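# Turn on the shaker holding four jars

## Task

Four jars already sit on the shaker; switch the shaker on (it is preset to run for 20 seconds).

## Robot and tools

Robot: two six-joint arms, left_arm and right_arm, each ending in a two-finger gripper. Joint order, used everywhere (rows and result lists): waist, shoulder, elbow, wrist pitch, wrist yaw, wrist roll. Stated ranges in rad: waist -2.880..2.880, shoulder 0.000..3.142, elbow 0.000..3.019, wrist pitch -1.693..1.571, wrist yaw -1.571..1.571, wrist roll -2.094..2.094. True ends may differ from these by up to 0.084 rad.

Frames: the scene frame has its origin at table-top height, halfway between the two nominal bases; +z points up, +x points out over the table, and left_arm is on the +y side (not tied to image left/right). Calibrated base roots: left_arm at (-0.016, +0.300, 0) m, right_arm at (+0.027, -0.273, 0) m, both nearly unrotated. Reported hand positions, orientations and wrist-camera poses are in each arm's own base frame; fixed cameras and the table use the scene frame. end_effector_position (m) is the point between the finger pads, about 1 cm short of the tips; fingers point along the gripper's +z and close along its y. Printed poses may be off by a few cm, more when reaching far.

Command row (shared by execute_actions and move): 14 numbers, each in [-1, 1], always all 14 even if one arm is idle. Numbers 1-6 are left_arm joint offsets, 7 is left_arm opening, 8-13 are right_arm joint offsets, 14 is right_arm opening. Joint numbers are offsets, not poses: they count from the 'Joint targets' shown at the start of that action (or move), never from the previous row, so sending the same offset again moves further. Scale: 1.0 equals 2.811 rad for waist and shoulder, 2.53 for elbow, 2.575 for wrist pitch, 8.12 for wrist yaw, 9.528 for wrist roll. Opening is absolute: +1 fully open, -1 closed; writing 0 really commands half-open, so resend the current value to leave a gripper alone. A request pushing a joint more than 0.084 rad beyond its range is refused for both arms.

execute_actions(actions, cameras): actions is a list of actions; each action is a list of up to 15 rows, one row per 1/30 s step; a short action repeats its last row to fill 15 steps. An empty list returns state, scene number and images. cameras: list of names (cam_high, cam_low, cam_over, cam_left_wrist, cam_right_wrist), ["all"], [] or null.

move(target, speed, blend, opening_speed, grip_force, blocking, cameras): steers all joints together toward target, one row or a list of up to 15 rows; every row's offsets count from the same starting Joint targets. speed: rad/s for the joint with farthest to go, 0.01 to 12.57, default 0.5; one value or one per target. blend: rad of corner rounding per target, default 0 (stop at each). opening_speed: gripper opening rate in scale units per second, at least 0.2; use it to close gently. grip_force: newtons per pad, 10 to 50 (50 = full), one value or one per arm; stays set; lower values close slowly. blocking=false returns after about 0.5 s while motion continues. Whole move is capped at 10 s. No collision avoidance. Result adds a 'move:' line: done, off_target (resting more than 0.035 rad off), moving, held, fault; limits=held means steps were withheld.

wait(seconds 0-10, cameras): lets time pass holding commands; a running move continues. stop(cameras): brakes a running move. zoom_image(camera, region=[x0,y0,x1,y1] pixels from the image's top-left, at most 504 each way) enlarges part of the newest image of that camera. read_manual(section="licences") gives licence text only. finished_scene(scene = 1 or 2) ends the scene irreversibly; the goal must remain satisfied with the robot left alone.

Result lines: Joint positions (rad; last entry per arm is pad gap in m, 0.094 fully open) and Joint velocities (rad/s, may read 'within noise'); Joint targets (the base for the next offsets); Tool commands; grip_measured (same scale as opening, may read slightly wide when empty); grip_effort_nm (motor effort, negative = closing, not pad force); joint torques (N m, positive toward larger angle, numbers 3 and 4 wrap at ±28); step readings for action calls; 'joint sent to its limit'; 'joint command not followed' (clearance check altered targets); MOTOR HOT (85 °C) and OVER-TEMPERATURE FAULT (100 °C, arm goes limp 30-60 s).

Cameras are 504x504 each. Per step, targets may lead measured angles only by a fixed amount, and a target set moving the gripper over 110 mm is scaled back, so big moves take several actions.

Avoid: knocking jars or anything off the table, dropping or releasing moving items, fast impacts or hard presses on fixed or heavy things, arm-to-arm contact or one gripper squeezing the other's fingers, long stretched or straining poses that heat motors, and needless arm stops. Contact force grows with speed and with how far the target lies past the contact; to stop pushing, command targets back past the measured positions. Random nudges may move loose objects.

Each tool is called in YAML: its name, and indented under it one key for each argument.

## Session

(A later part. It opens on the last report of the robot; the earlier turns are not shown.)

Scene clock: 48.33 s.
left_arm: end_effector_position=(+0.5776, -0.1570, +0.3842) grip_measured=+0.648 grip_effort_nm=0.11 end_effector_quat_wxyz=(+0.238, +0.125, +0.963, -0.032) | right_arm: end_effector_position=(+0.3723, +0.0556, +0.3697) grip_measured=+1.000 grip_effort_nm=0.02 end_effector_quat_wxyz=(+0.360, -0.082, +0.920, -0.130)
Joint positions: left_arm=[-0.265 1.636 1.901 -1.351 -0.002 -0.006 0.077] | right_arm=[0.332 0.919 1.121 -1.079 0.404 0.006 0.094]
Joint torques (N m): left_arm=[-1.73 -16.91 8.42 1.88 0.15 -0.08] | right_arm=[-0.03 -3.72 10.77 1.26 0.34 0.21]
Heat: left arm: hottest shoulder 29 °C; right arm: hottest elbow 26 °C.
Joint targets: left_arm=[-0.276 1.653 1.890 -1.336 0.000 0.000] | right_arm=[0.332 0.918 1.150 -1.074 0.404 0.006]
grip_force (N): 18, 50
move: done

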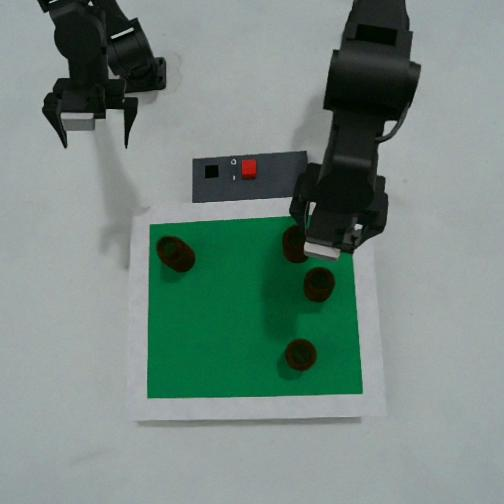

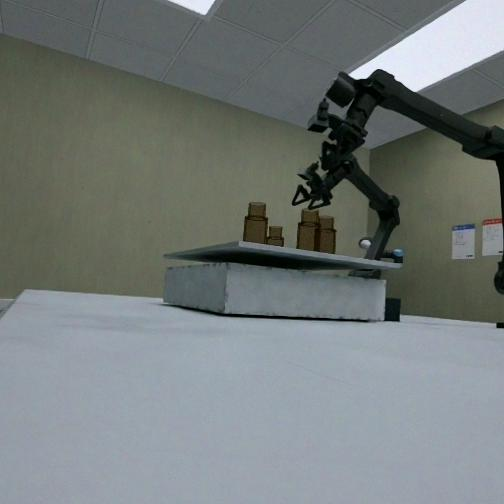

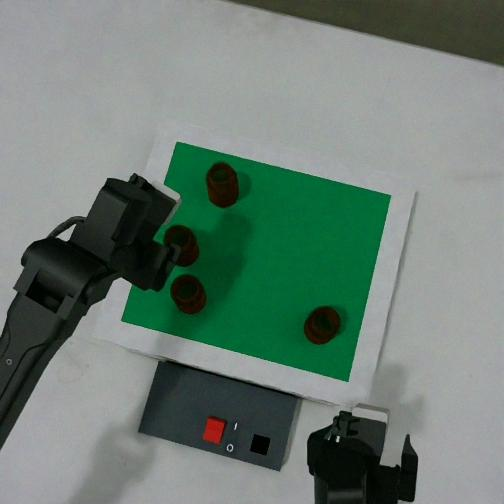

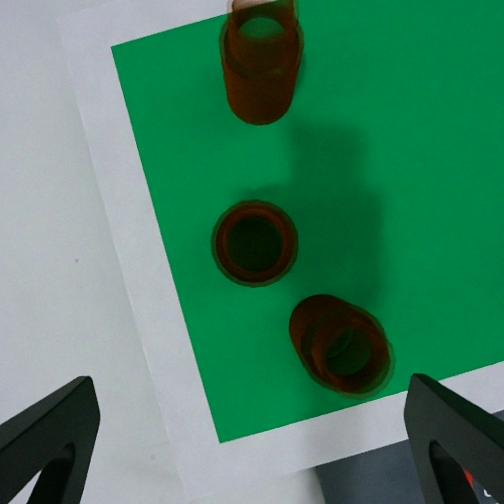

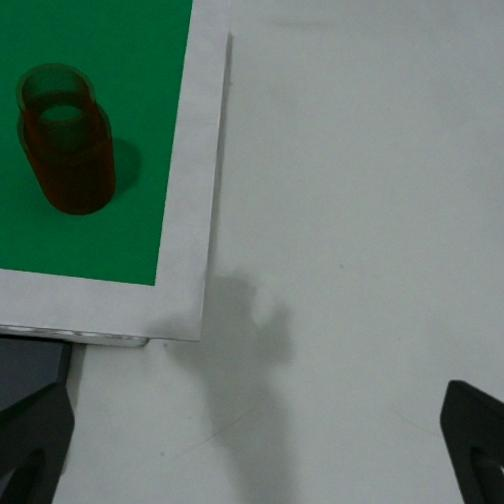

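move:
  target:
    - [-0.1544,-0.1256,-0.2332,0.0917,0,0,-1,0,0,0,0,0,0,1]
    - [-0.1544,-0.1363,-0.4024,0.2361,0,0,-1,0,0,0,0,0,0,1]
  speed: [0.5,0.35]
  opening_speed: 0.6
  grip_force: [50,50]
  cameras: ["cam_left_wrist","cam_high","cam_over"]

Scene clock: 53.27 s.
left_arm: end_effector_position=(+0.3312, -0.2807, +0.1386) grip_measured=-0.977 grip_effort_nm=-1.01 end_effector_quat_wxyz=(+0.199, +0.333, +0.919, -0.073) | right_arm: end_effector_position=(+0.3723, +0.0556, +0.3697) grip_measured=+1.000 grip_effort_nm=0.02 end_effector_quat_wxyz=(+0.360, -0.082, +0.920, -0.130)
Joint positions: left_arm=[-0.702 1.283 0.883 -0.743 0 -0.006 0.001] | right_arm=[0.332 0.919 1.121 -1.079 0.404 0.006 0.094]
Joint torques (N m): left_arm=[-1.49 -12.22 7.84 1.76 0.07 -0.08] | right_arm=[-0.03 -3.78 10.76 1.24 0.35 0.22]
Heat: left arm: hottest shoulder 29 °C; right arm: hottest elbow 26 °C.
Joint targets: left_arm=[-0.710 1.270 0.872 -0.728 -0.001 0.000] | right_arm=[0.332 0.918 1.150 -1.074 0.404 0.006]
move: done
Images, in order (width x height): cam_high 504x504, cam_over 504x504, cam_left_wrist 504x504.

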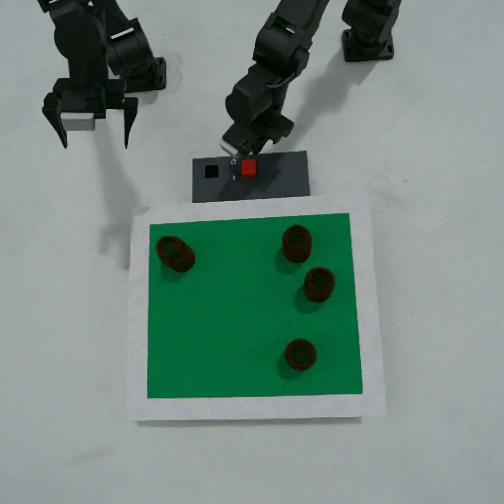

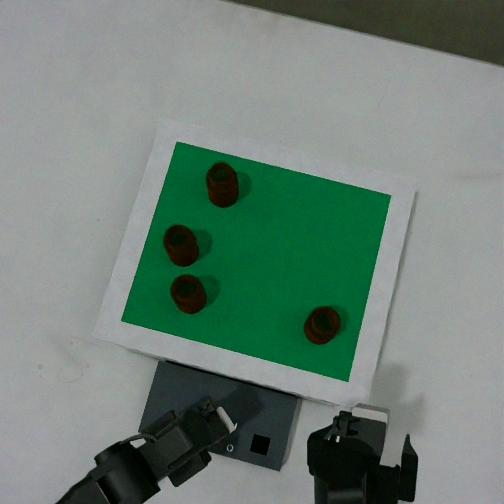

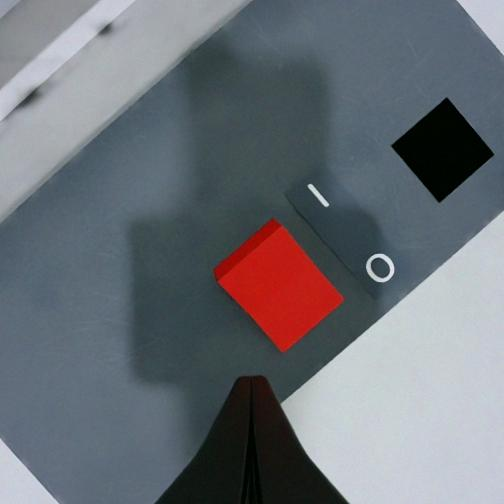

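move:
  target: [0,0.0615,0.049,0.0047,0,0,-1,0,0,0,0,0,0,1]
  speed: 0.3
  cameras: ["cam_left_wrist"]

Scene clock: 55.20 s.
left_arm: end_effector_position=(+0.3505, -0.2970, +0.1038) grip_measured=-0.977 grip_effort_nm=-1.01 end_effector_quat_wxyz=(+0.166, +0.336, +0.925, -0.061) | right_arm: end_effector_position=(+0.3723, +0.0556, +0.3697) grip_measured=+1.000 grip_effort_nm=0.02 end_effector_quat_wxyz=(+0.360, -0.082, +0.920, -0.130)
Joint positions: left_arm=[-0.702 1.429 0.943 -0.729 0 -0.006 0.001] | right_arm=[0.332 0.919 1.121 -1.079 0.404 0.006 0.094]
Joint torques (N m): left_arm=[-1.44 -12.22 12.66 1.61 0.08 -0.08] | right_arm=[-0.03 -3.72 10.77 1.25 0.34 0.22]
Heat: left arm: hottest shoulder 28 °C; right arm: hottest elbow 27 °C.
Joint targets: left_arm=[-0.710 1.443 0.995 -0.716 -0.001 0.000] | right_arm=[0.332 0.918 1.150 -1.074 0.404 0.006]
move: off_target (left_arm); left_arm: the elbow is farthest, 0.053 rad from its target
Images, in order (width x height): cam_left_wrist 504x504.

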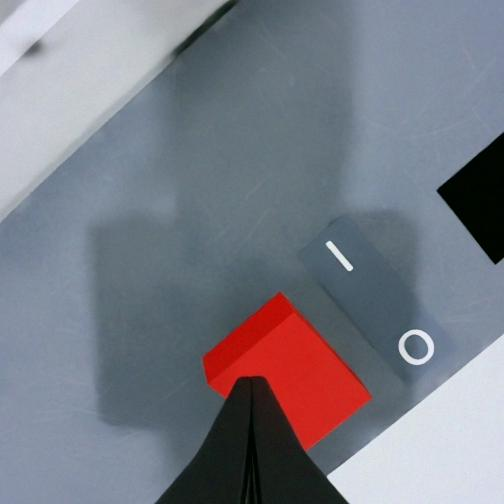

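move:
  target: [0,0.0185,0,0,0,0,-1,0,0,0,0,0,0,1]
  speed: 0.08
  cameras: ["cam_left_wrist"]

Scene clock: 56.80 s.
left_arm: end_effector_position=(+0.3517, -0.2980, +0.0918) grip_measured=-0.977 grip_effort_nm=-1.01 end_effector_quat_wxyz=(+0.153, +0.337, +0.927, -0.056) | right_arm: end_effector_position=(+0.3723, +0.0556, +0.3697) grip_measured=+1.000 grip_effort_nm=0.02 end_effector_quat_wxyz=(+0.360, -0.082, +0.920, -0.130)
Joint positions: left_arm=[-0.702 1.463 0.949 -0.729 0 -0.006 0.001] | right_arm=[0.332 0.919 1.121 -1.079 0.404 0.006 0.094]
Joint torques (N m): left_arm=[-1.44 -10.81 11.9 1.52 0.09 -0.09] | right_arm=[0.03 -3.78 10.78 1.24 0.34 0.21]
Heat: left arm: hottest shoulder 28 °C; right arm: hottest elbow 27 °C.
Joint targets: left_arm=[-0.710 1.495 0.996 -0.716 -0.001 0.000] | right_arm=[0.332 0.918 1.150 -1.074 0.404 0.006]
move: off_target (left_arm); left_arm: the elbow is farthest, 0.046 rad from its target
Images, in order (width x height): cam_left_wrist 504x504.

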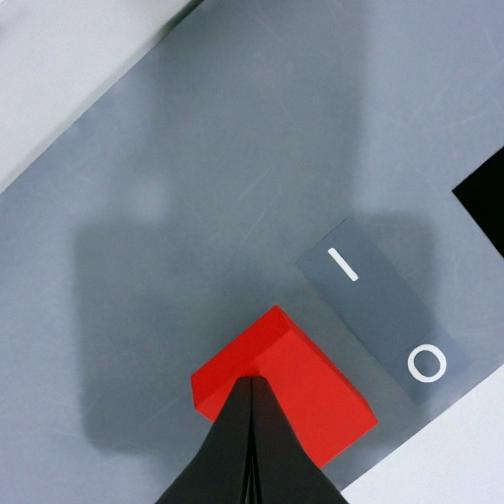

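Touching, well placed. Press on.

move:
  target: [0,0.0178,0,0,0,0,-1,0,0,0,0,0,0,1]
  speed: 0.08
  cameras: ["cam_left_wrist"]

Scene clock: 58.03 s.
left_arm: end_effector_position=(+0.3577, -0.3031, +0.0875) grip_measured=-0.977 grip_effort_nm=-1.01 end_effector_quat_wxyz=(+0.150, +0.337, +0.928, -0.055) | right_arm: end_effector_position=(+0.3723, +0.0556, +0.3697) grip_measured=+1.000 grip_effort_nm=0.02 end_effector_quat_wxyz=(+0.360, -0.082, +0.920, -0.130)
Joint positions: left_arm=[-0.702 1.492 0.97 -0.728 0 -0.006 0.001] | right_arm=[0.332 0.919 1.121 -1.079 0.404 0.006 0.094]
Joint torques (N m): left_arm=[-1.44 -9.47 10.17 1.5 0.07 -0.09] | right_arm=[0.09 -3.78 10.76 1.26 0.34 0.2]
Heat: left arm: hottest shoulder 28 °C; right arm: hottest elbow 27 °C.
Joint targets: left_arm=[-0.710 1.545 0.995 -0.716 -0.001 0.000] | right_arm=[0.332 0.918 1.150 -1.074 0.404 0.006]
move: off_target (left_arm); left_arm: the shoulder is farthest, 0.053 rad from its target
Images, in order (width x height): cam_left_wrist 504x504.

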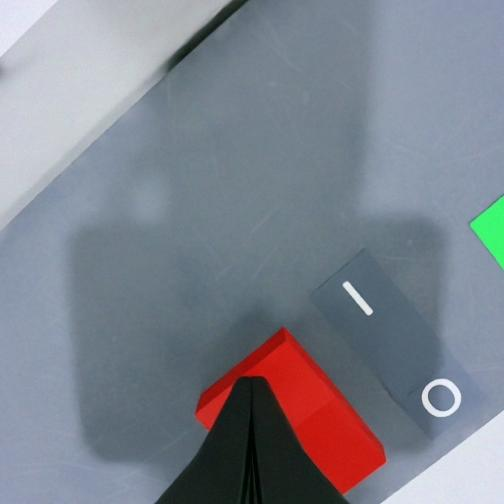

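On. Retract.

move:
  target: [0,-0.0836,0,0,0,0,-1,0,0,0,0,0,0,1]
  speed: 0.3
  cameras: ["cam_left_wrist","cam_high","cam_over"]

wait:
  seconds: 9
  cameras: ["cam_high","cam_over"]

wait:
  seconds: 9.5
  cameras: ["cam_high"]

wait:
  seconds: 0.4
  cameras: ["cam_high","cam_over","cam_low"]

Scene clock: 59.73 s.
left_arm: end_effector_position=(+0.3584, -0.3036, +0.1674) grip_measured=-0.977 grip_effort_nm=-1.01 end_effector_quat_wxyz=(+0.232, +0.331, +0.911, -0.086) | right_arm: end_effector_position=(+0.3723, +0.0556, +0.3697) grip_measured=+1.000 grip_effort_nm=0.02 end_effector_quat_wxyz=(+0.360, -0.082, +0.920, -0.130)
Joint positions: left_arm=[-0.702 1.314 0.97 -0.727 0 -0.006 0.001] | right_arm=[0.332 0.919 1.121 -1.079 0.404 0.006 0.094]
Joint torques (N m): left_arm=[-1.38 -12.1 11.12 1.72 0.07 -0.08] | right_arm=[0.09 -3.84 10.8 1.25 0.34 0.21]
Heat: left arm: hottest shoulder 28 °C; right arm: hottest elbow 27 °C.
Joint targets: left_arm=[-0.710 1.310 0.995 -0.716 -0.001 0.000] | right_arm=[0.332 0.918 1.150 -1.074 0.404 0.006]
move: done
Images, in order (width x height): cam_high 504x504, cam_over 504x504, cam_left_wrist 504x504.

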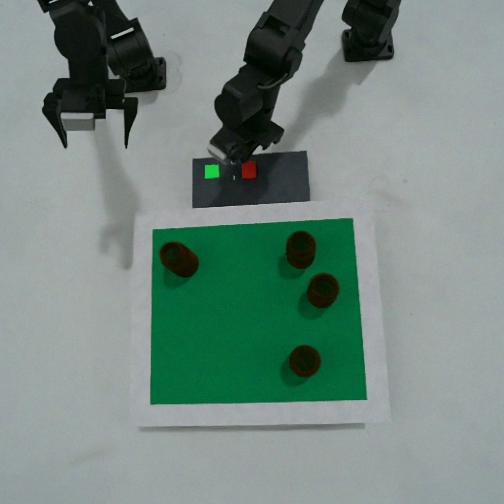

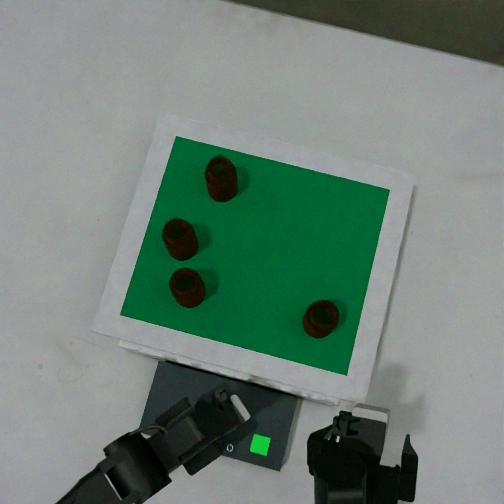

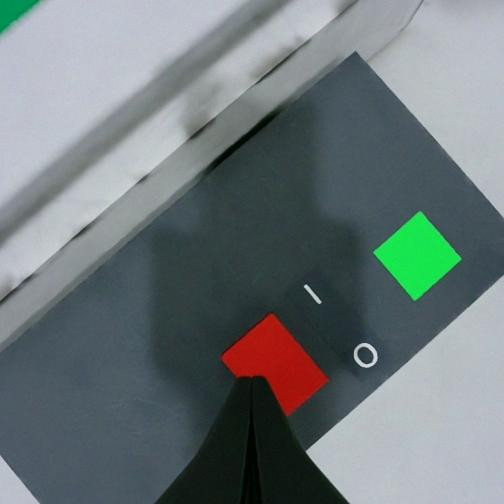

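Scene clock: 68.73 s.
left_arm: end_effector_position=(+0.3584, -0.3036, +0.1674) grip_measured=-0.977 grip_effort_nm=-1.01 end_effector_quat_wxyz=(+0.232, +0.331, +0.911, -0.086) | right_arm: end_effector_position=(+0.3723, +0.0556, +0.3697) grip_measured=+1.000 grip_effort_nm=0.02 end_effector_quat_wxyz=(+0.360, -0.082, +0.920, -0.130)
Joint positions: left_arm=[-0.702 1.314 0.97 -0.727 0 -0.006 0.001] | right_arm=[0.332 0.919 1.121 -1.079 0.404 0.006 0.094]
Joint torques (N m): left_arm=[-1.38 -12.63 11.1 1.69 0.08 -0.08] | right_arm=[0.03 -3.66 10.77 1.25 0.34 0.21]
Heat: left arm: hottest shoulder 28 °C; right arm: hottest elbow 27 °C.
Joint targets: left_arm=[-0.710 1.310 0.995 -0.716 -0.001 0.000] | right_arm=[0.332 0.918 1.150 -1.074 0.404 0.006]
Tool commands: left_gripper/opening=-1.0 right_gripper/opening=+1.0
wait: 9.00 s; at rest by 0.17 s
Images, in order (width x height): cam_high 504x504, cam_over 504x504.

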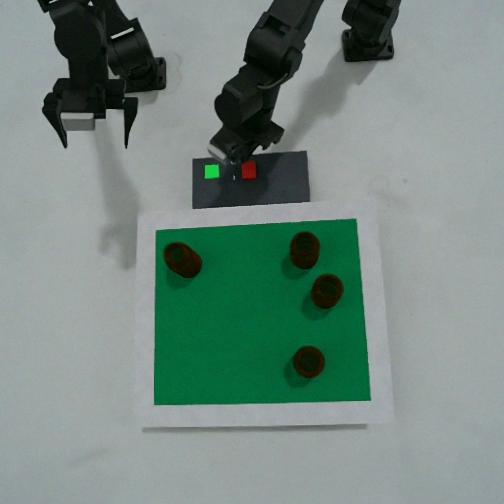

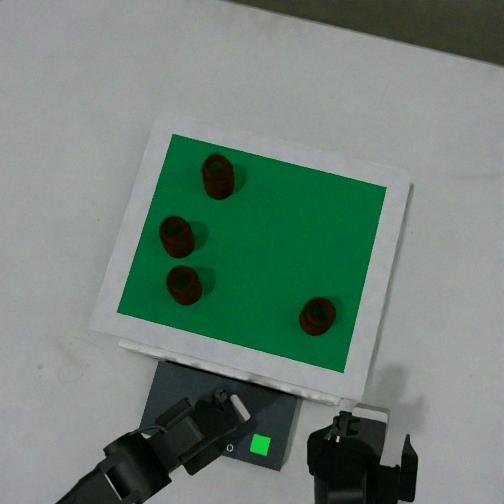

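Scene clock: 78.23 s.
left_arm: end_effector_position=(+0.3584, -0.3036, +0.1674) grip_measured=-0.977 grip_effort_nm=-1.01 end_effector_quat_wxyz=(+0.232, +0.331, +0.911, -0.086) | right_arm: end_effector_position=(+0.3723, +0.0556, +0.3697) grip_measured=+1.000 grip_effort_nm=0.02 end_effector_quat_wxyz=(+0.360, -0.082, +0.920, -0.130)
Joint positions: left_arm=[-0.702 1.314 0.97 -0.727 0 -0.006 0.001] | right_arm=[0.332 0.919 1.121 -1.079 0.404 0.006 0.094]
Joint torques (N m): left_arm=[-1.49 -12.45 11.06 1.7 0.08 -0.08] | right_arm=[-0.03 -3.78 10.82 1.29 0.33 0.2]
Heat: left arm: hottest shoulder 28 °C; right arm: hottest elbow 28 °C.
Joint targets: left_arm=[-0.710 1.310 0.995 -0.716 -0.001 0.000] | right_arm=[0.332 0.918 1.150 -1.074 0.404 0.006]
Tool commands: left_gripper/opening=-1.0 right_gripper/opening=+1.0
wait: 9.50 s; at rest by 0.17 s
Images, in order (width x height): cam_high 504x504.

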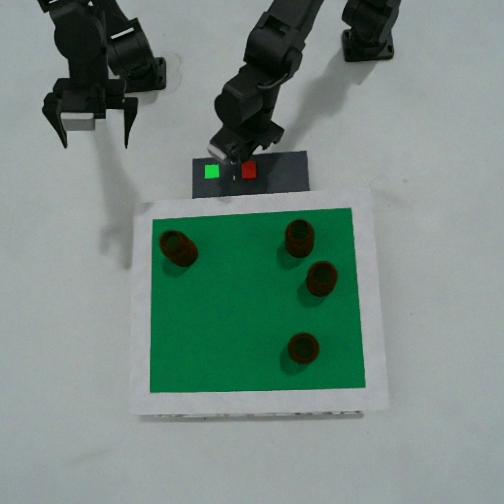

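Scene clock: 78.63 s.
left_arm: end_effector_position=(+0.3584, -0.3036, +0.1674) grip_measured=-0.977 grip_effort_nm=-1.01 end_effector_quat_wxyz=(+0.232, +0.331, +0.911, -0.086) | right_arm: end_effector_position=(+0.3723, +0.0556, +0.3697) grip_measured=+1.000 grip_effort_nm=0.02 end_effector_quat_wxyz=(+0.360, -0.082, +0.920, -0.130)
Joint positions: left_arm=[-0.702 1.314 0.97 -0.727 0 -0.006 0.001] | right_arm=[0.332 0.919 1.121 -1.079 0.404 0.006 0.094]
Joint torques (N m): left_arm=[-1.44 -12.51 11.07 1.73 0.08 -0.08] | right_arm=[-0.09 -3.72 10.8 1.26 0.34 0.2]
Heat: left arm: hottest shoulder 28 °C; right arm: hottest elbow 28 °C.
Joint targets: left_arm=[-0.710 1.310 0.995 -0.716 -0.001 0.000] | right_arm=[0.332 0.918 1.150 -1.074 0.404 0.006]
Tool commands: left_gripper/opening=-1.0 right_gripper/opening=+1.0
wait: 0.40 s; at rest by 0.17 s
Images, in order (width x height): cam_high 504x504, cam_low 504x504, cam_over 504x504.

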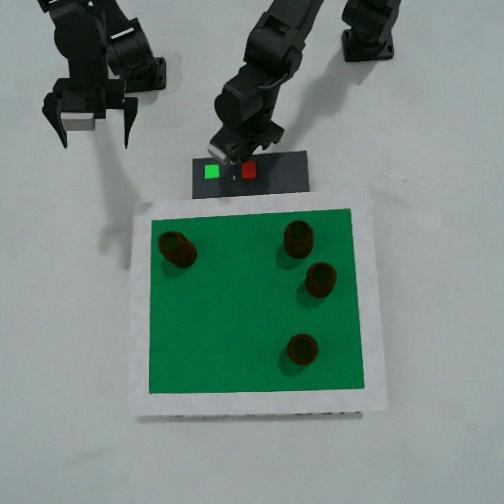

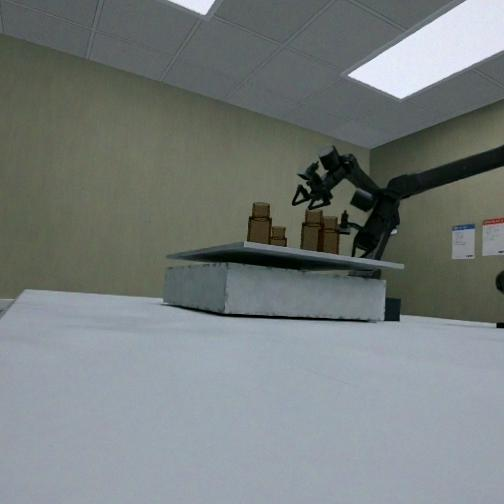

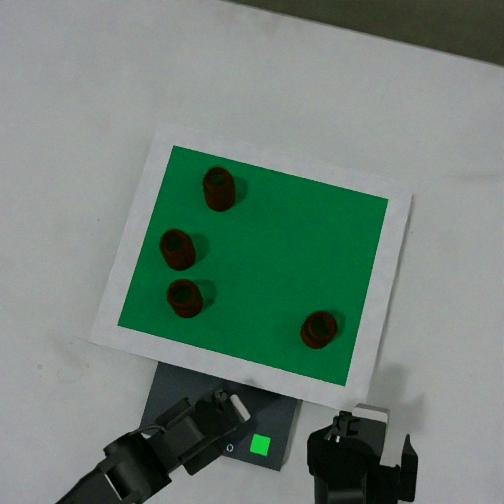

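wait:
  seconds: 1
  cameras: ["cam_high"]

wait:
  seconds: 0.3
  cameras: ["cam_high"]

Scene clock: 80.27 s.
left_arm: end_effector_position=(+0.3584, -0.3036, +0.1674) grip_measured=-0.977 grip_effort_nm=-1.01 end_effector_quat_wxyz=(+0.232, +0.331, +0.911, -0.086) | right_arm: end_effector_position=(+0.3723, +0.0556, +0.3697) grip_measured=+1.000 grip_effort_nm=0.02 end_effector_quat_wxyz=(+0.360, -0.082, +0.920, -0.130)
Joint positions: left_arm=[-0.702 1.314 0.97 -0.727 0 -0.006 0.001] | right_arm=[0.332 0.919 1.121 -1.079 0.404 0.006 0.094]
Joint torques (N m): left_arm=[-1.44 -12.51 11.07 1.69 0.07 -0.09] | right_arm=[-0.03 -3.72 10.78 1.25 0.34 0.21]
Heat: left arm: hottest shoulder 28 °C; right arm: hottest elbow 28 °C.
Joint targets: left_arm=[-0.710 1.310 0.995 -0.716 -0.001 0.000] | right_arm=[0.332 0.918 1.150 -1.074 0.404 0.006]
Tool commands: left_gripper/opening=-1.0 right_gripper/opening=+1.0
wait: 1.00 s; at rest from the start
Images, in order (width x height): cam_high 504x504.

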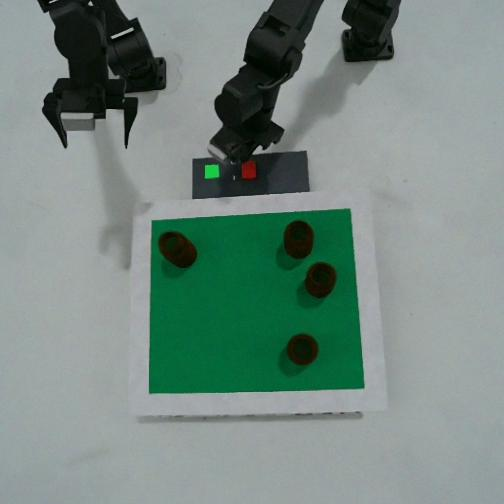

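Scene clock: 80.57 s.
left_arm: end_effector_position=(+0.3584, -0.3036, +0.1674) grip_measured=-0.977 grip_effort_nm=-1.01 end_effector_quat_wxyz=(+0.232, +0.331, +0.911, -0.086) | right_arm: end_effector_position=(+0.3723, +0.0556, +0.3697) grip_measured=+1.000 grip_effort_nm=0.02 end_effector_quat_wxyz=(+0.360, -0.082, +0.920, -0.130)
Joint positions: left_arm=[-0.702 1.314 0.97 -0.727 0 -0.006 0.001] | right_arm=[0.332 0.919 1.121 -1.079 0.404 0.006 0.094]
Joint torques (N m): left_arm=[-1.61 -12.51 11.08 1.72 0.07 -0.07] | right_arm=[0.03 -3.6 10.78 1.25 0.34 0.2]
Heat: left arm: hottest shoulder 28 °C; right arm: hottest elbow 28 °C.
Joint targets: left_arm=[-0.710 1.310 0.995 -0.716 -0.001 0.000] | right_arm=[0.332 0.918 1.150 -1.074 0.404 0.006]
Tool commands: left_gripper/opening=-1.0 right_gripper/opening=+1.0
wait: 0.30 s; at rest by 0.17 s
Images, in order (width x height): cam_high 504x504.

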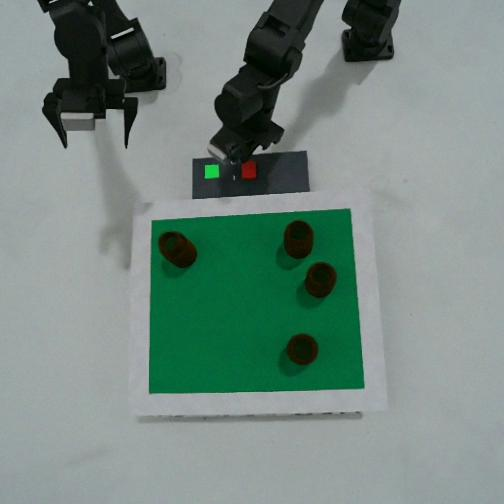

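Stopped, all four jars standing.

finished_scene:
  scene: 2

The scene is finished: the task was done.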